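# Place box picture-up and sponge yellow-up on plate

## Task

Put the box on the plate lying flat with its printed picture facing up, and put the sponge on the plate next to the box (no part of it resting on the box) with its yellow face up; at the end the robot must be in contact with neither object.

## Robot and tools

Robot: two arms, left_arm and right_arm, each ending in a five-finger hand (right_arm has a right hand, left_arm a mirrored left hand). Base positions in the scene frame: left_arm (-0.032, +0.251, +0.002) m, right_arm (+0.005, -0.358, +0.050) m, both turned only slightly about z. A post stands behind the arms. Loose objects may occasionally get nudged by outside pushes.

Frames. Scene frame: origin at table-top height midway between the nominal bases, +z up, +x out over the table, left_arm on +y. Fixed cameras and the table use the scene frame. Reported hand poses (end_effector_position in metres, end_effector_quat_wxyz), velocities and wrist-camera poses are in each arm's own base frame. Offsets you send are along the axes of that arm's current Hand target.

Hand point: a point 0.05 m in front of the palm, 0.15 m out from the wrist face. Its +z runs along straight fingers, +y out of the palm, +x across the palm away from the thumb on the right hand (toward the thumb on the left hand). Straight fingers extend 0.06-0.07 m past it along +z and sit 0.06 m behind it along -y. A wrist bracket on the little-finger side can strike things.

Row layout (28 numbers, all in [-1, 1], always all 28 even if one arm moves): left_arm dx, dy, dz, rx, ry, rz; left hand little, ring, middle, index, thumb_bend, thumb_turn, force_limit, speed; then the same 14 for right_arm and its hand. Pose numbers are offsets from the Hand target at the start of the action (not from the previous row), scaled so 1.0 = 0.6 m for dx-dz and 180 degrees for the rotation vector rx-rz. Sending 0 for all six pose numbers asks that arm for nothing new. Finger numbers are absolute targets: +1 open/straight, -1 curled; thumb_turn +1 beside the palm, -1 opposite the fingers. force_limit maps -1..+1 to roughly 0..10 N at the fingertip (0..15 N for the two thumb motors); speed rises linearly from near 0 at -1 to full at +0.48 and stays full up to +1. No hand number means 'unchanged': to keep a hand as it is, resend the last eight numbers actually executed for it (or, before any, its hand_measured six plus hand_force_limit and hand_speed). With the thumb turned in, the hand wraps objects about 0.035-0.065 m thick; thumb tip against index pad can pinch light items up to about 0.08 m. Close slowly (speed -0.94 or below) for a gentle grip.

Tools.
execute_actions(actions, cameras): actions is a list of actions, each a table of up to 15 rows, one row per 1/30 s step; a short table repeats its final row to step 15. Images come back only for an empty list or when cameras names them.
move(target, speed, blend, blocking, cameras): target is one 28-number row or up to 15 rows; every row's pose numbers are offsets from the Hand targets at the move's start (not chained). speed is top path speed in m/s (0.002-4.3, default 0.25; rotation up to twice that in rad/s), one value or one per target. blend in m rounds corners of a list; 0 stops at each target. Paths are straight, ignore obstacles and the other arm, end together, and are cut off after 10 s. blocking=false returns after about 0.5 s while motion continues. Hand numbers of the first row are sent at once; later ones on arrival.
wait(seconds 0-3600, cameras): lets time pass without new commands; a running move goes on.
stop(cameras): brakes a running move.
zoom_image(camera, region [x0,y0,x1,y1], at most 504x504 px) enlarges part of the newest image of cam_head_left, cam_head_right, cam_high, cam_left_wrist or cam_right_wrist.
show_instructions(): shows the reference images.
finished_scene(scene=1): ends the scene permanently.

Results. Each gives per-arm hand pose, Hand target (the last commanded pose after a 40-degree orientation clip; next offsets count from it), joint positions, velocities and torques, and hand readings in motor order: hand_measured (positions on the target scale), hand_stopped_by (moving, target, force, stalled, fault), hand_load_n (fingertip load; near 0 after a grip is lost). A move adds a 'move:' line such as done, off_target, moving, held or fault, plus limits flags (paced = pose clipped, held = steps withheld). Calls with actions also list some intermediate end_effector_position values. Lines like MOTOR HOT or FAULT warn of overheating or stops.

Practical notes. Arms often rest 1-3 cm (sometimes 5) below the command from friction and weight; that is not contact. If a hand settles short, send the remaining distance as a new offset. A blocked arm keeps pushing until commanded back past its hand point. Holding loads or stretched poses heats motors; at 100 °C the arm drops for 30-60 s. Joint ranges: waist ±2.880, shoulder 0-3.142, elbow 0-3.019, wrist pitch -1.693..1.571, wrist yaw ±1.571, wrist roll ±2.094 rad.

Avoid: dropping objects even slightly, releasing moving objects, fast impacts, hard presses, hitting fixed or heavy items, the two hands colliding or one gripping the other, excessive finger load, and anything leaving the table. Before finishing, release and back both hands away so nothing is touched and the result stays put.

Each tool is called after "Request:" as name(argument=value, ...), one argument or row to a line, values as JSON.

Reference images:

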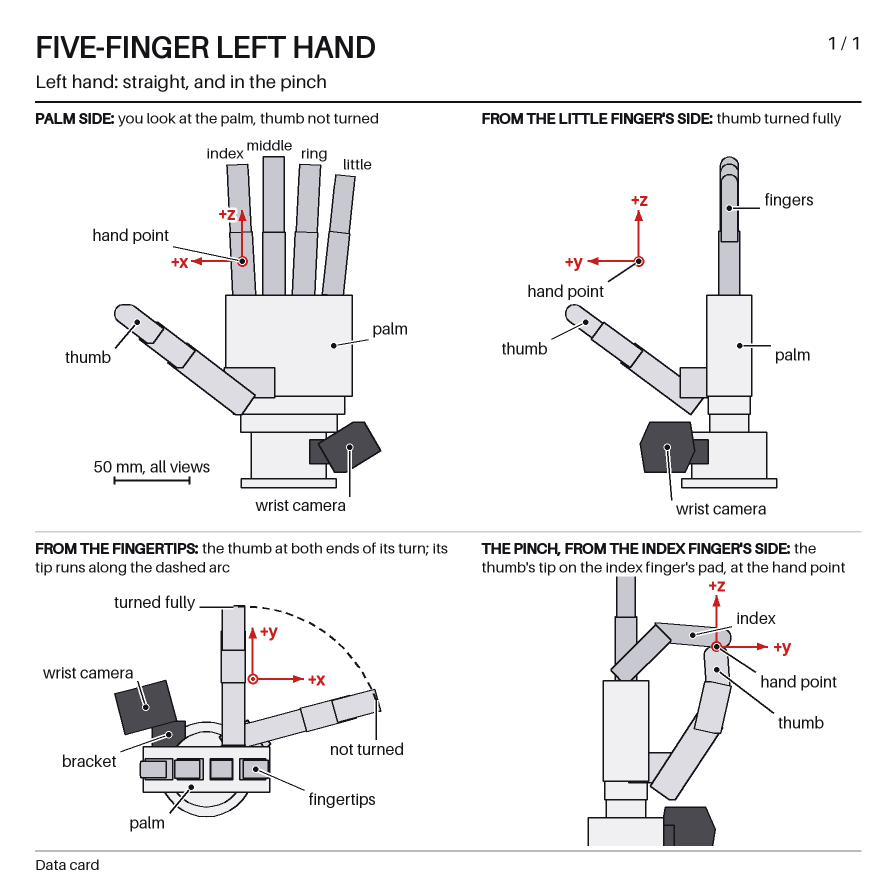

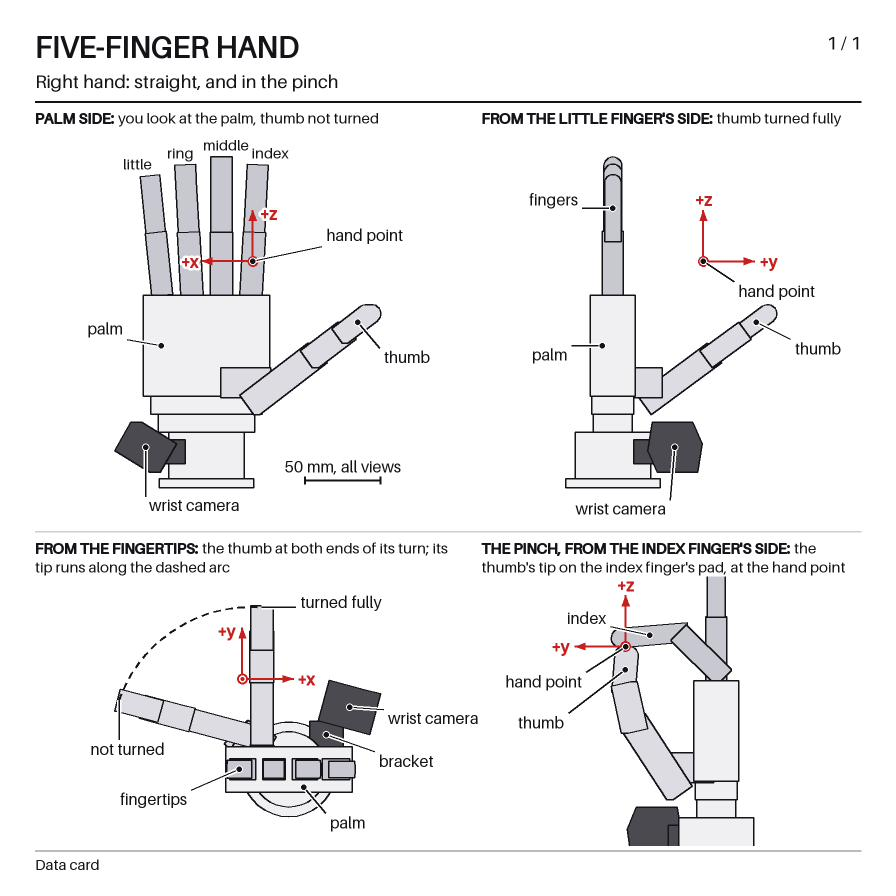

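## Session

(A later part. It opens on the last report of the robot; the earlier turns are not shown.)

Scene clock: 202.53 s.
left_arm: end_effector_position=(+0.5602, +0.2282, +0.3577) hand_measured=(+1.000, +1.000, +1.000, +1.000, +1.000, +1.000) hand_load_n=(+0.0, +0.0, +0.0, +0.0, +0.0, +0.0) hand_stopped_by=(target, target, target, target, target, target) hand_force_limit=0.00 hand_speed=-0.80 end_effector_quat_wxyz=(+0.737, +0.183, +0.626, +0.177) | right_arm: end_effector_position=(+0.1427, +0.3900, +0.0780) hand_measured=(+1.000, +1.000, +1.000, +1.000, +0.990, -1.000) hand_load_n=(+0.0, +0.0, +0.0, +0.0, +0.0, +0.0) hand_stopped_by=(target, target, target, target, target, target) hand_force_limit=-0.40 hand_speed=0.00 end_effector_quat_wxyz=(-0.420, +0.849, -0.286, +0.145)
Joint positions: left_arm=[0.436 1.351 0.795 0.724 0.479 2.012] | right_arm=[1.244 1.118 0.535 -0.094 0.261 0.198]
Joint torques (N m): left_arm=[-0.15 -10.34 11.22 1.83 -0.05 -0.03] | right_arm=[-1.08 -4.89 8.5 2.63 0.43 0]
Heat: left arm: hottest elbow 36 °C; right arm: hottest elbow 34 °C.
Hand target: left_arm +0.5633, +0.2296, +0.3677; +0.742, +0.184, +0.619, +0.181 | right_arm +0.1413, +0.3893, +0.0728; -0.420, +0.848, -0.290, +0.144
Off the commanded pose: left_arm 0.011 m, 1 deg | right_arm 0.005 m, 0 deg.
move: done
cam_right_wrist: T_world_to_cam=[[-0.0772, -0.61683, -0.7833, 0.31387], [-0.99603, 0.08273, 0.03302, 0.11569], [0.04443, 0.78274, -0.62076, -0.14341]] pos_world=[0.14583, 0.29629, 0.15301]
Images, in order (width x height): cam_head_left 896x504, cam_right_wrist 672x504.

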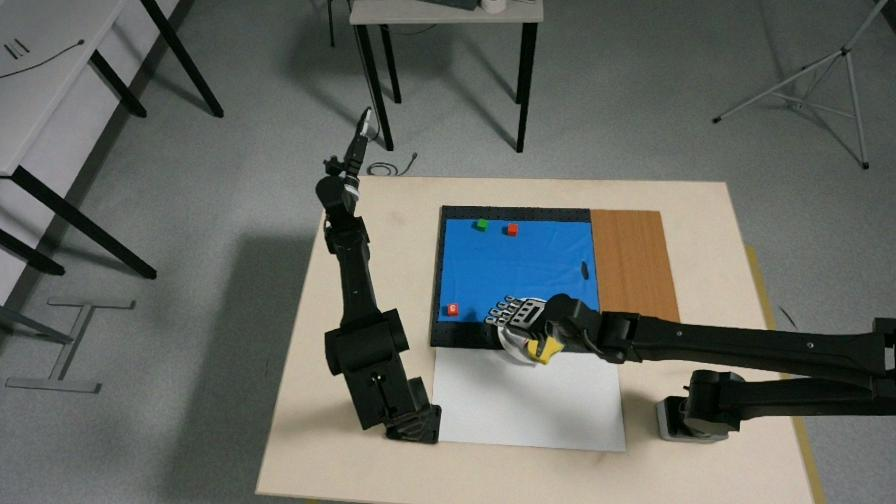

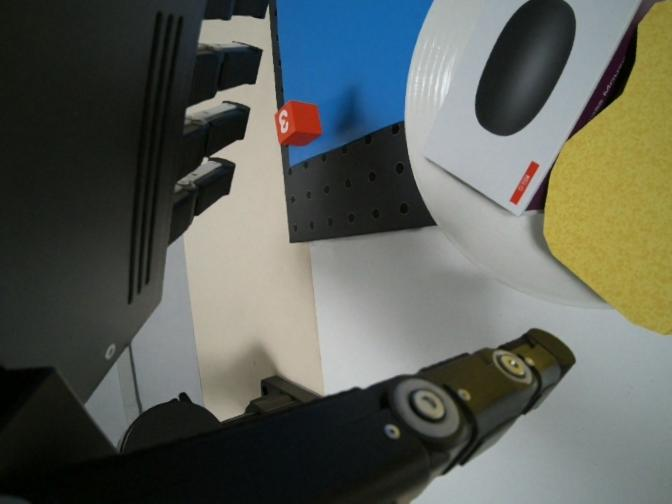

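Request:
move(
  target=[
    [0,0,0,0,0,0,1,1,1,1,1,1,0,-0.8,-0.020,0.01,0.01,0,0,0,1,1,1,1,0.99,-1,-0.4,0],
    [0,0,0,0,0,0,1,1,1,1,1,1,0,-0.8,-0.020,0.0797,0.0606,0,0,0,1,1,1,1,0.99,-1,-0.4,0],
  ],
  speed=0.1,
  blend=0.005,
  cameras=["cam_right_wrist","cam_head_left"],
)

Request:
zoom_image(
  camera="cam_head_left",
  region=[480, 270, 590, 380],
)

Scene clock: 204.37 s.
left_arm: end_effector_position=(+0.5602, +0.2282, +0.3577) hand_measured=(+1.000, +1.000, +1.000, +1.000, +1.000, +1.000) hand_load_n=(+0.0, +0.0, +0.0, +0.0, +0.0, +0.0) hand_stopped_by=(target, target, target, target, target, target) hand_force_limit=0.00 hand_speed=-0.80 end_effector_quat_wxyz=(+0.737, +0.183, +0.626, +0.177) | right_arm: end_effector_position=(+0.1342, +0.3983, +0.0180) hand_measured=(+1.000, +1.000, +1.000, +1.000, +0.990, -1.000) hand_load_n=(+0.0, +0.0, +0.0, +0.0, +0.0, +0.0) hand_stopped_by=(target, target, target, target, target, target) hand_force_limit=-0.40 hand_speed=0.00 end_effector_quat_wxyz=(-0.420, +0.848, -0.287, +0.145)
Joint positions: left_arm=[0.436 1.351 0.795 0.724 0.479 2.012] | right_arm=[1.28 1.297 0.462 0.152 0.29 0.223]
Joint torques (N m): left_arm=[-0.09 -10.46 11.29 1.73 -0.07 -0.01] | right_arm=[-0.91 -5.77 7.08 2.61 0.45 0.02]
Heat: left arm: hottest elbow 36 °C; right arm: hottest elbow 34 °C.
Hand target: left_arm +0.5633, +0.2296, +0.3677; +0.742, +0.184, +0.619, +0.181 | right_arm +0.1317, +0.3966, +0.0128; -0.420, +0.848, -0.290, +0.144
Off the commanded pose: left_arm 0.011 m, 1 deg | right_arm 0.006 m, 0 deg.
move: done
cam_right_wrist: T_world_to_cam=[[-0.07822, -0.61508, -0.78458, 0.27089], [-0.99587, 0.08463, 0.03294, 0.10773], [0.04614, 0.78391, -0.61916, -0.18749]] pos_world=[0.13712, 0.30448, 0.0929]
Images, in order (width x height): cam_head_left 896x504, cam_right_wrist 672x504.

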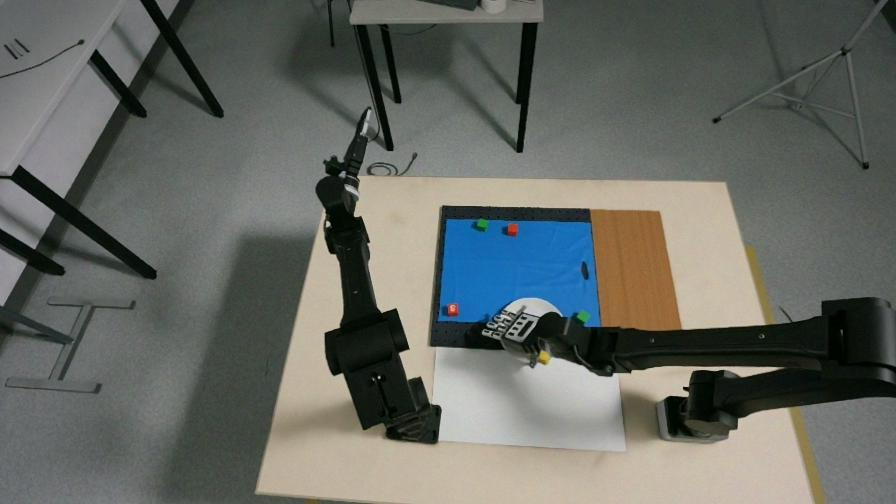

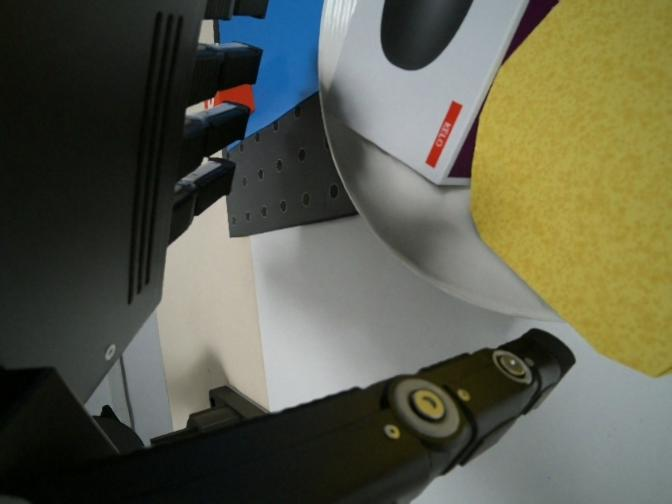

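Scaled by 4.582.

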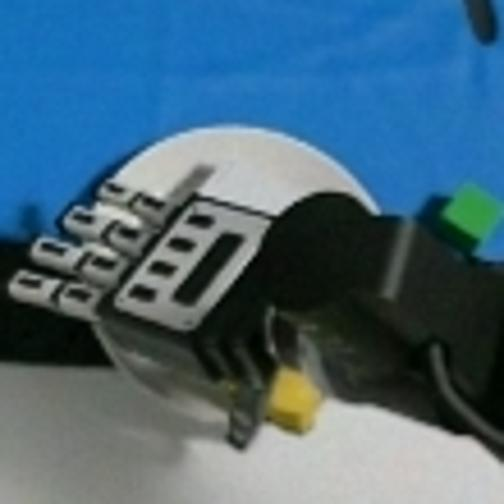

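Request:
move(
  target=[0,0,0,0,0,0,1,1,1,1,1,1,0,-0.8,0.025,0,0,0,0,0,1,1,1,1,0.99,-1,-0.4,0],
  speed=0.05,
  cameras=["cam_right_wrist"],
)

Scene clock: 205.33 s.
left_arm: end_effector_position=(+0.5602, +0.2282, +0.3577) hand_measured=(+1.000, +1.000, +1.000, +1.000, +1.000, +1.000) hand_load_n=(+0.0, +0.0, +0.0, +0.0, +0.0, +0.0) hand_stopped_by=(target, target, target, target, target, target) hand_force_limit=0.00 hand_speed=-0.80 end_effector_quat_wxyz=(+0.737, +0.183, +0.626, +0.177) | right_arm: end_effector_position=(+0.1427, +0.3901, +0.0135) hand_measured=(+1.000, +1.000, +1.000, +1.000, +0.990, -1.000) hand_load_n=(+0.0, +0.0, +0.0, +0.0, +0.0, +0.0) hand_stopped_by=(target, target, target, target, target, target) hand_force_limit=-0.40 hand_speed=0.00 end_effector_quat_wxyz=(-0.416, +0.849, -0.293, +0.142)
Joint positions: left_arm=[0.436 1.351 0.795 0.724 0.479 2.012] | right_arm=[1.243 1.297 0.45 0.161 0.262 0.212]
Joint torques (N m): left_arm=[-0.15 -10.4 11.29 1.83 -0.04 -0.01] | right_arm=[-1.85 -6.65 6.9 2.61 0.09 -0.19]
Heat: left arm: hottest elbow 36 °C; right arm: hottest elbow 34 °C.
Hand target: left_arm +0.5633, +0.2296, +0.3677; +0.742, +0.184, +0.619, +0.181 | right_arm +0.1435, +0.3874, +0.0128; -0.420, +0.848, -0.290, +0.144
Off the commanded pose: left_arm 0.011 m, 1 deg | right_arm 0.003 m, 1 deg.
move: done
cam_right_wrist: T_world_to_cam=[[-0.09274, -0.61736, -0.78119, 0.26594], [-0.99463, 0.09357, 0.04413, 0.11326], [0.04586, 0.7811, -0.62273, -0.1831]] pos_world=[0.14571, 0.29661, 0.08874]

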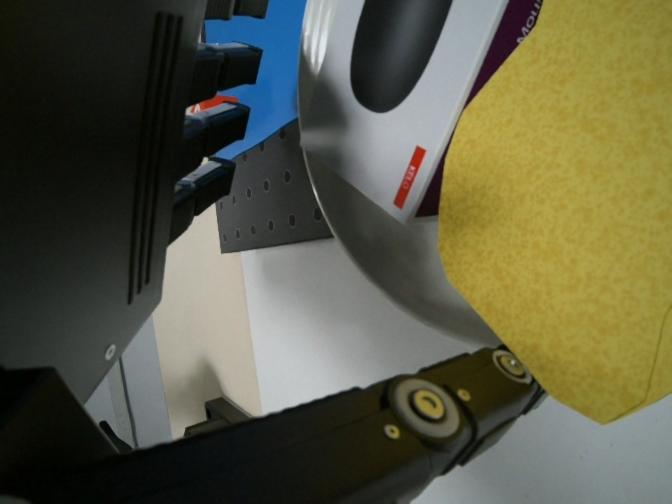

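Request:
move(
  target=[0,0,0,0,0,0,1,1,1,1,1,1,0,-0.8,0.022,-0.005,-0.003,0,0,0,1,1,1,1,0.99,-1,-0.4,0],
  speed=0.05,
  cameras=["cam_right_wrist","cam_head_left"],
)

Request:
zoom_image(
  camera="cam_head_left",
  region=[480, 270, 590, 380],
)

Scene clock: 206.43 s.
left_arm: end_effector_position=(+0.5602, +0.2282, +0.3577) hand_measured=(+1.000, +1.000, +1.000, +1.000, +1.000, +1.000) hand_load_n=(+0.0, +0.0, +0.0, +0.0, +0.0, +0.0) hand_stopped_by=(target, target, target, target, target, target) hand_force_limit=0.00 hand_speed=-0.80 end_effector_quat_wxyz=(+0.737, +0.183, +0.626, +0.177) | right_arm: end_effector_position=(+0.1536, +0.3839, +0.0158) hand_measured=(+1.000, +1.000, +1.000, +1.000, +0.990, -1.000) hand_load_n=(+0.0, +0.0, +0.0, +0.0, +0.5, +0.0) hand_stopped_by=(target, target, target, target, target, target) hand_force_limit=-0.40 hand_speed=0.00 end_effector_quat_wxyz=(-0.417, +0.849, -0.293, +0.142)
Joint positions: left_arm=[0.436 1.351 0.795 0.724 0.479 2.012] | right_arm=[1.2 1.284 0.445 0.161 0.227 0.184]
Joint torques (N m): left_arm=[-0.26 -10.52 11.23 1.78 -0.06 -0.01] | right_arm=[-1.32 -7.12 6.86 2.24 0.08 -0.17]
Heat: left arm: hottest elbow 36 °C; right arm: hottest elbow 34 °C.
Hand target: left_arm +0.5633, +0.2296, +0.3677; +0.742, +0.184, +0.619, +0.181 | right_arm +0.1542, +0.3797, +0.0163; -0.420, +0.848, -0.290, +0.143
Off the commanded pose: left_arm 0.011 m, 1 deg | right_arm 0.004 m, 1 deg.
move: done
cam_right_wrist: T_world_to_cam=[[-0.09251, -0.61594, -0.78234, 0.26431], [-0.9947, 0.09264, 0.04468, 0.12504], [0.04496, 0.78232, -0.62125, -0.17765]] pos_world=[0.15681, 0.2902, 0.09083]
Images, in order (width x height): cam_head_left 896x504, cam_right_wrist 672x504.

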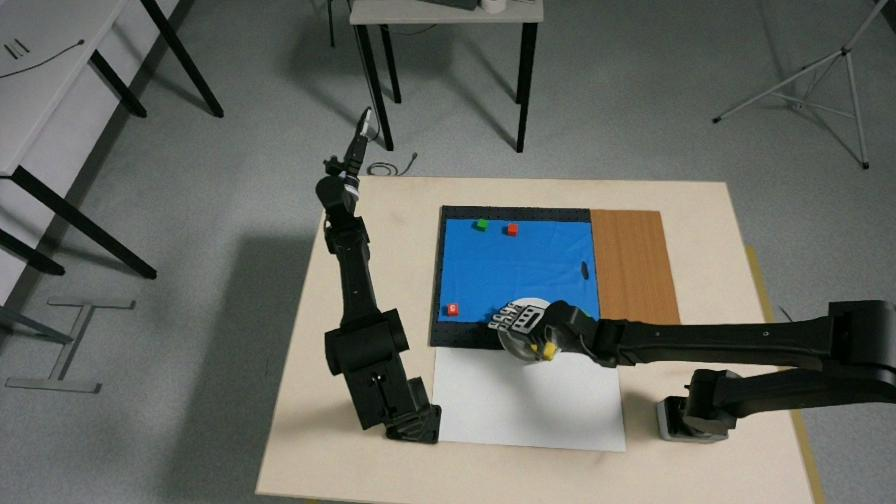

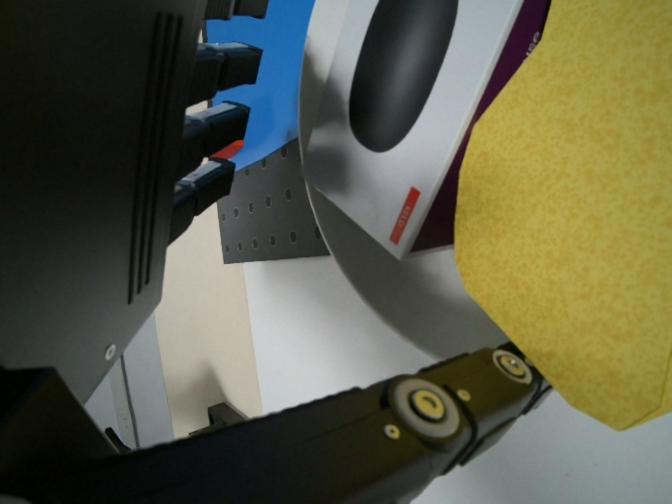

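Scaled by 4.582.

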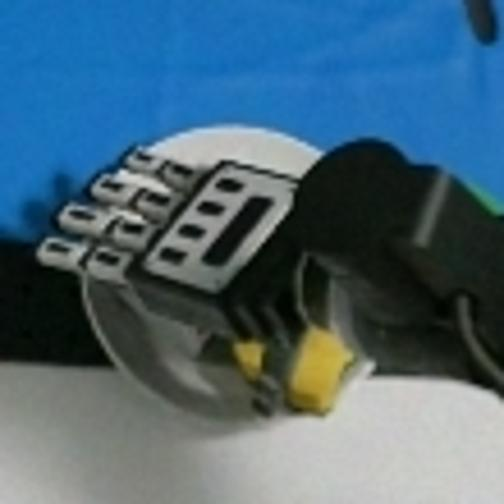

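Request:
move(
  target=[
    [0,0,0,0,0,0,1,1,1,1,1,1,0,-0.8,-0.03,-0.01,0.0,0,0,0,1,1,1,1,0.99,-1,-0.4,0],
    [0,0,0,0,0,0,1,1,1,1,1,1,0,-0.8,-0.03,-0.20,-0.08,0,0,0,1,1,1,1,0.99,-1,-0.4,0],
    [0,0,0,0,0,0,1,1,1,1,1,1,0,-0.8,0.05,-0.25,-0.26,0,0,0,1,1,1,1,0.99,-1,-0.4,0],
  ],
  speed=[0.06,0.15,0.25],
  blend=[0.003,0.02,0],
  cameras=["all"],
)

Request:
zoom_image(
  camera="cam_head_left",
  region=[495, 290, 575, 370],
)

Request:
zoom_image(
  camera="cam_high",
  region=[340, 160, 415, 230],
)

Request:
zoom_image(
  camera="cam_head_right",
  region=[495, 290, 575, 370],
)

Scene clock: 208.90 s.
left_arm: end_effector_position=(+0.5602, +0.2282, +0.3577) hand_measured=(+1.000, +1.000, +1.000, +1.000, +1.000, +1.000) hand_load_n=(+0.0, +0.0, +0.0, +0.0, +0.0, +0.0) hand_stopped_by=(target, target, target, target, target, target) hand_force_limit=0.00 hand_speed=-0.80 end_effector_quat_wxyz=(+0.737, +0.183, +0.626, +0.177) | right_arm: end_effector_position=(+0.1505, +0.3249, +0.2032) hand_measured=(+1.000, +1.000, +1.000, +1.000, +0.990, -1.000) hand_load_n=(+0.0, +0.0, +0.0, +0.0, +0.0, +0.0) hand_stopped_by=(target, target, target, target, target, target) hand_force_limit=-0.40 hand_speed=0.00 end_effector_quat_wxyz=(-0.403, +0.856, -0.294, +0.140)
Joint positions: left_arm=[0.436 1.351 0.795 0.724 0.479 2.012] | right_arm=[1.122 0.795 0.724 -0.63 0.166 0.134]
Joint torques (N m): left_arm=[0.03 -10.4 11.23 1.8 -0.04 -0.01] | right_arm=[-1.9 -2.37 15.15 1.48 0.03 -0.14]
Heat: left arm: hottest elbow 36 °C; right arm: hottest elbow 34 °C.
Hand target: left_arm +0.5633, +0.2296, +0.3677; +0.742, +0.184, +0.619, +0.181 | right_arm +0.1577, +0.3352, +0.2302; -0.420, +0.848, -0.290, +0.144
Off the commanded pose: left_arm 0.011 m, 1 deg | right_arm 0.030 m, 2 deg.
move: off_target (right_arm)
cam_right_wrist: T_world_to_cam=[[-0.10302, -0.63884, -0.76241, 0.37924], [-0.99402, 0.09392, 0.05562, 0.11627], [0.03607, 0.76358, -0.6447, -0.00277]] pos_world=[0.15475, 0.23347, 0.28088]

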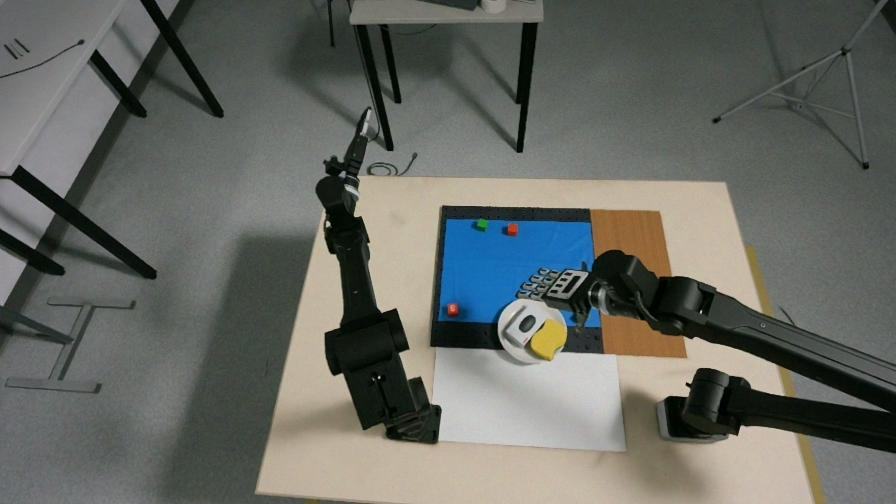

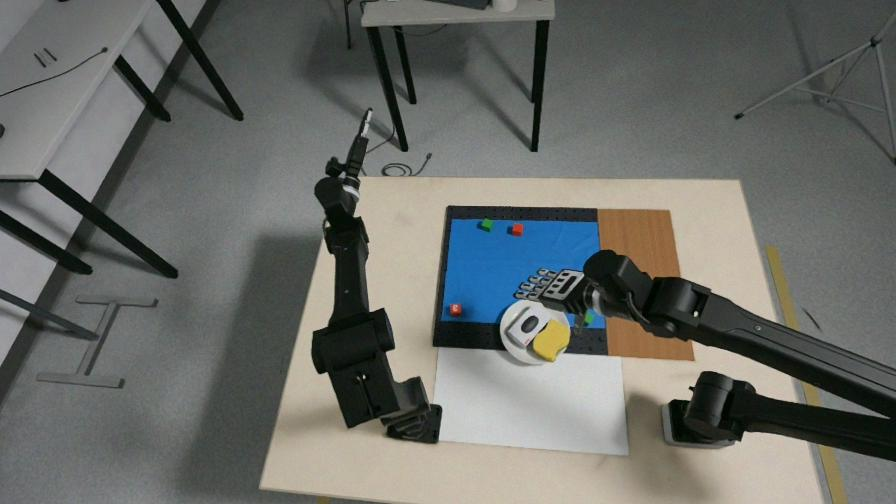

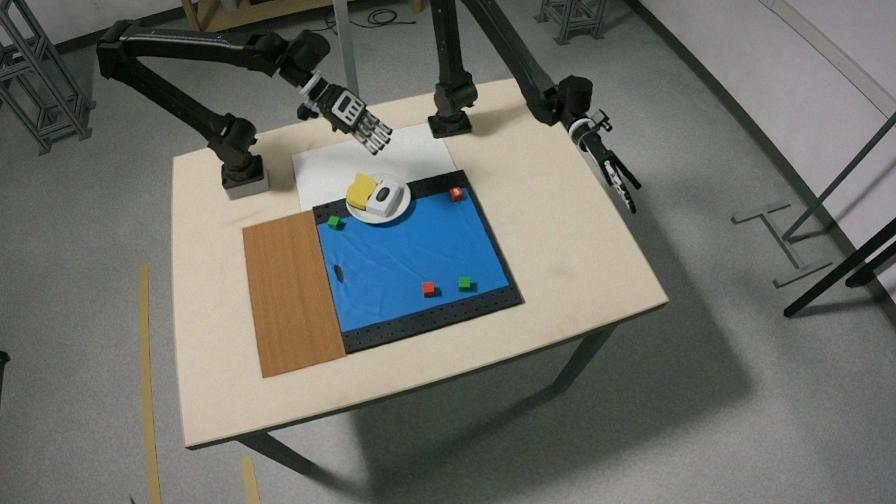

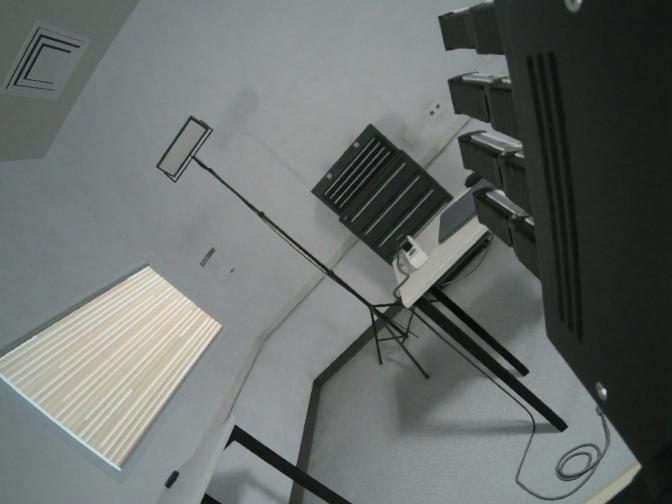

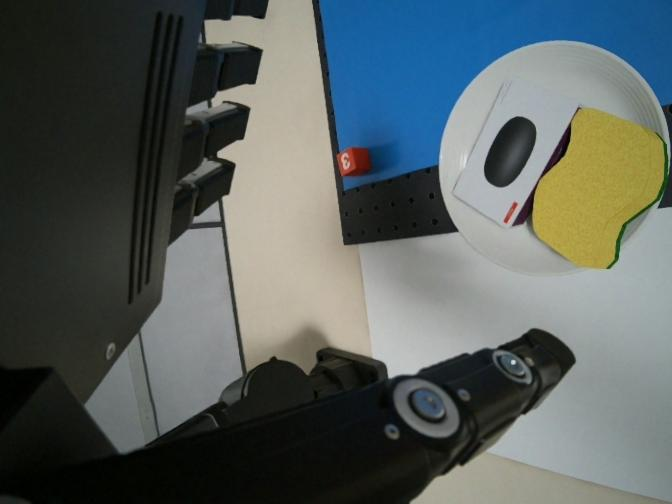

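Scaled by 6.300.

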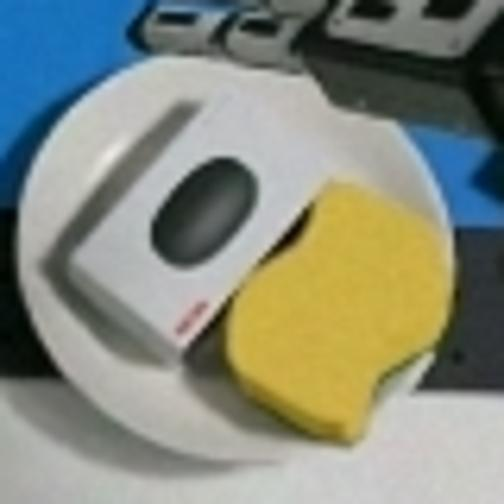

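Scaled by 6.720.

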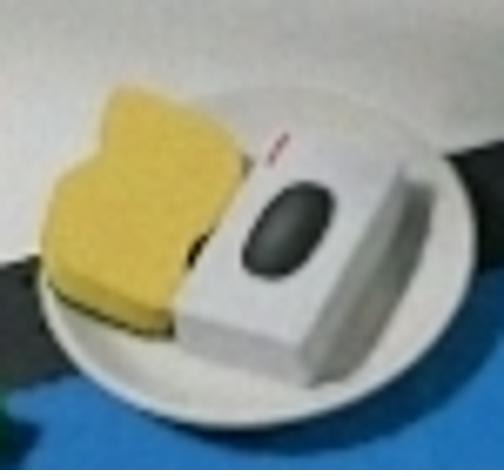

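Scaled by 6.300.

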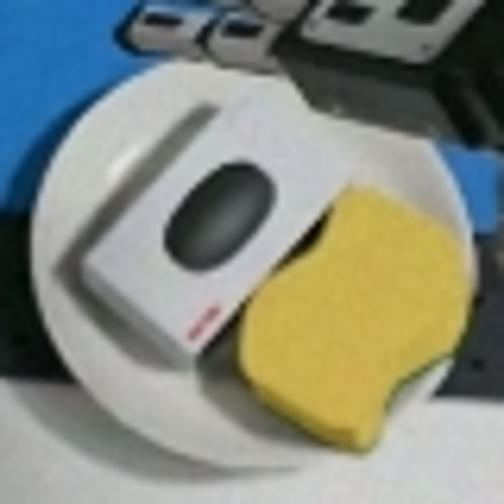

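Request:
finished_scene(
)

The scene is finished: the task was done.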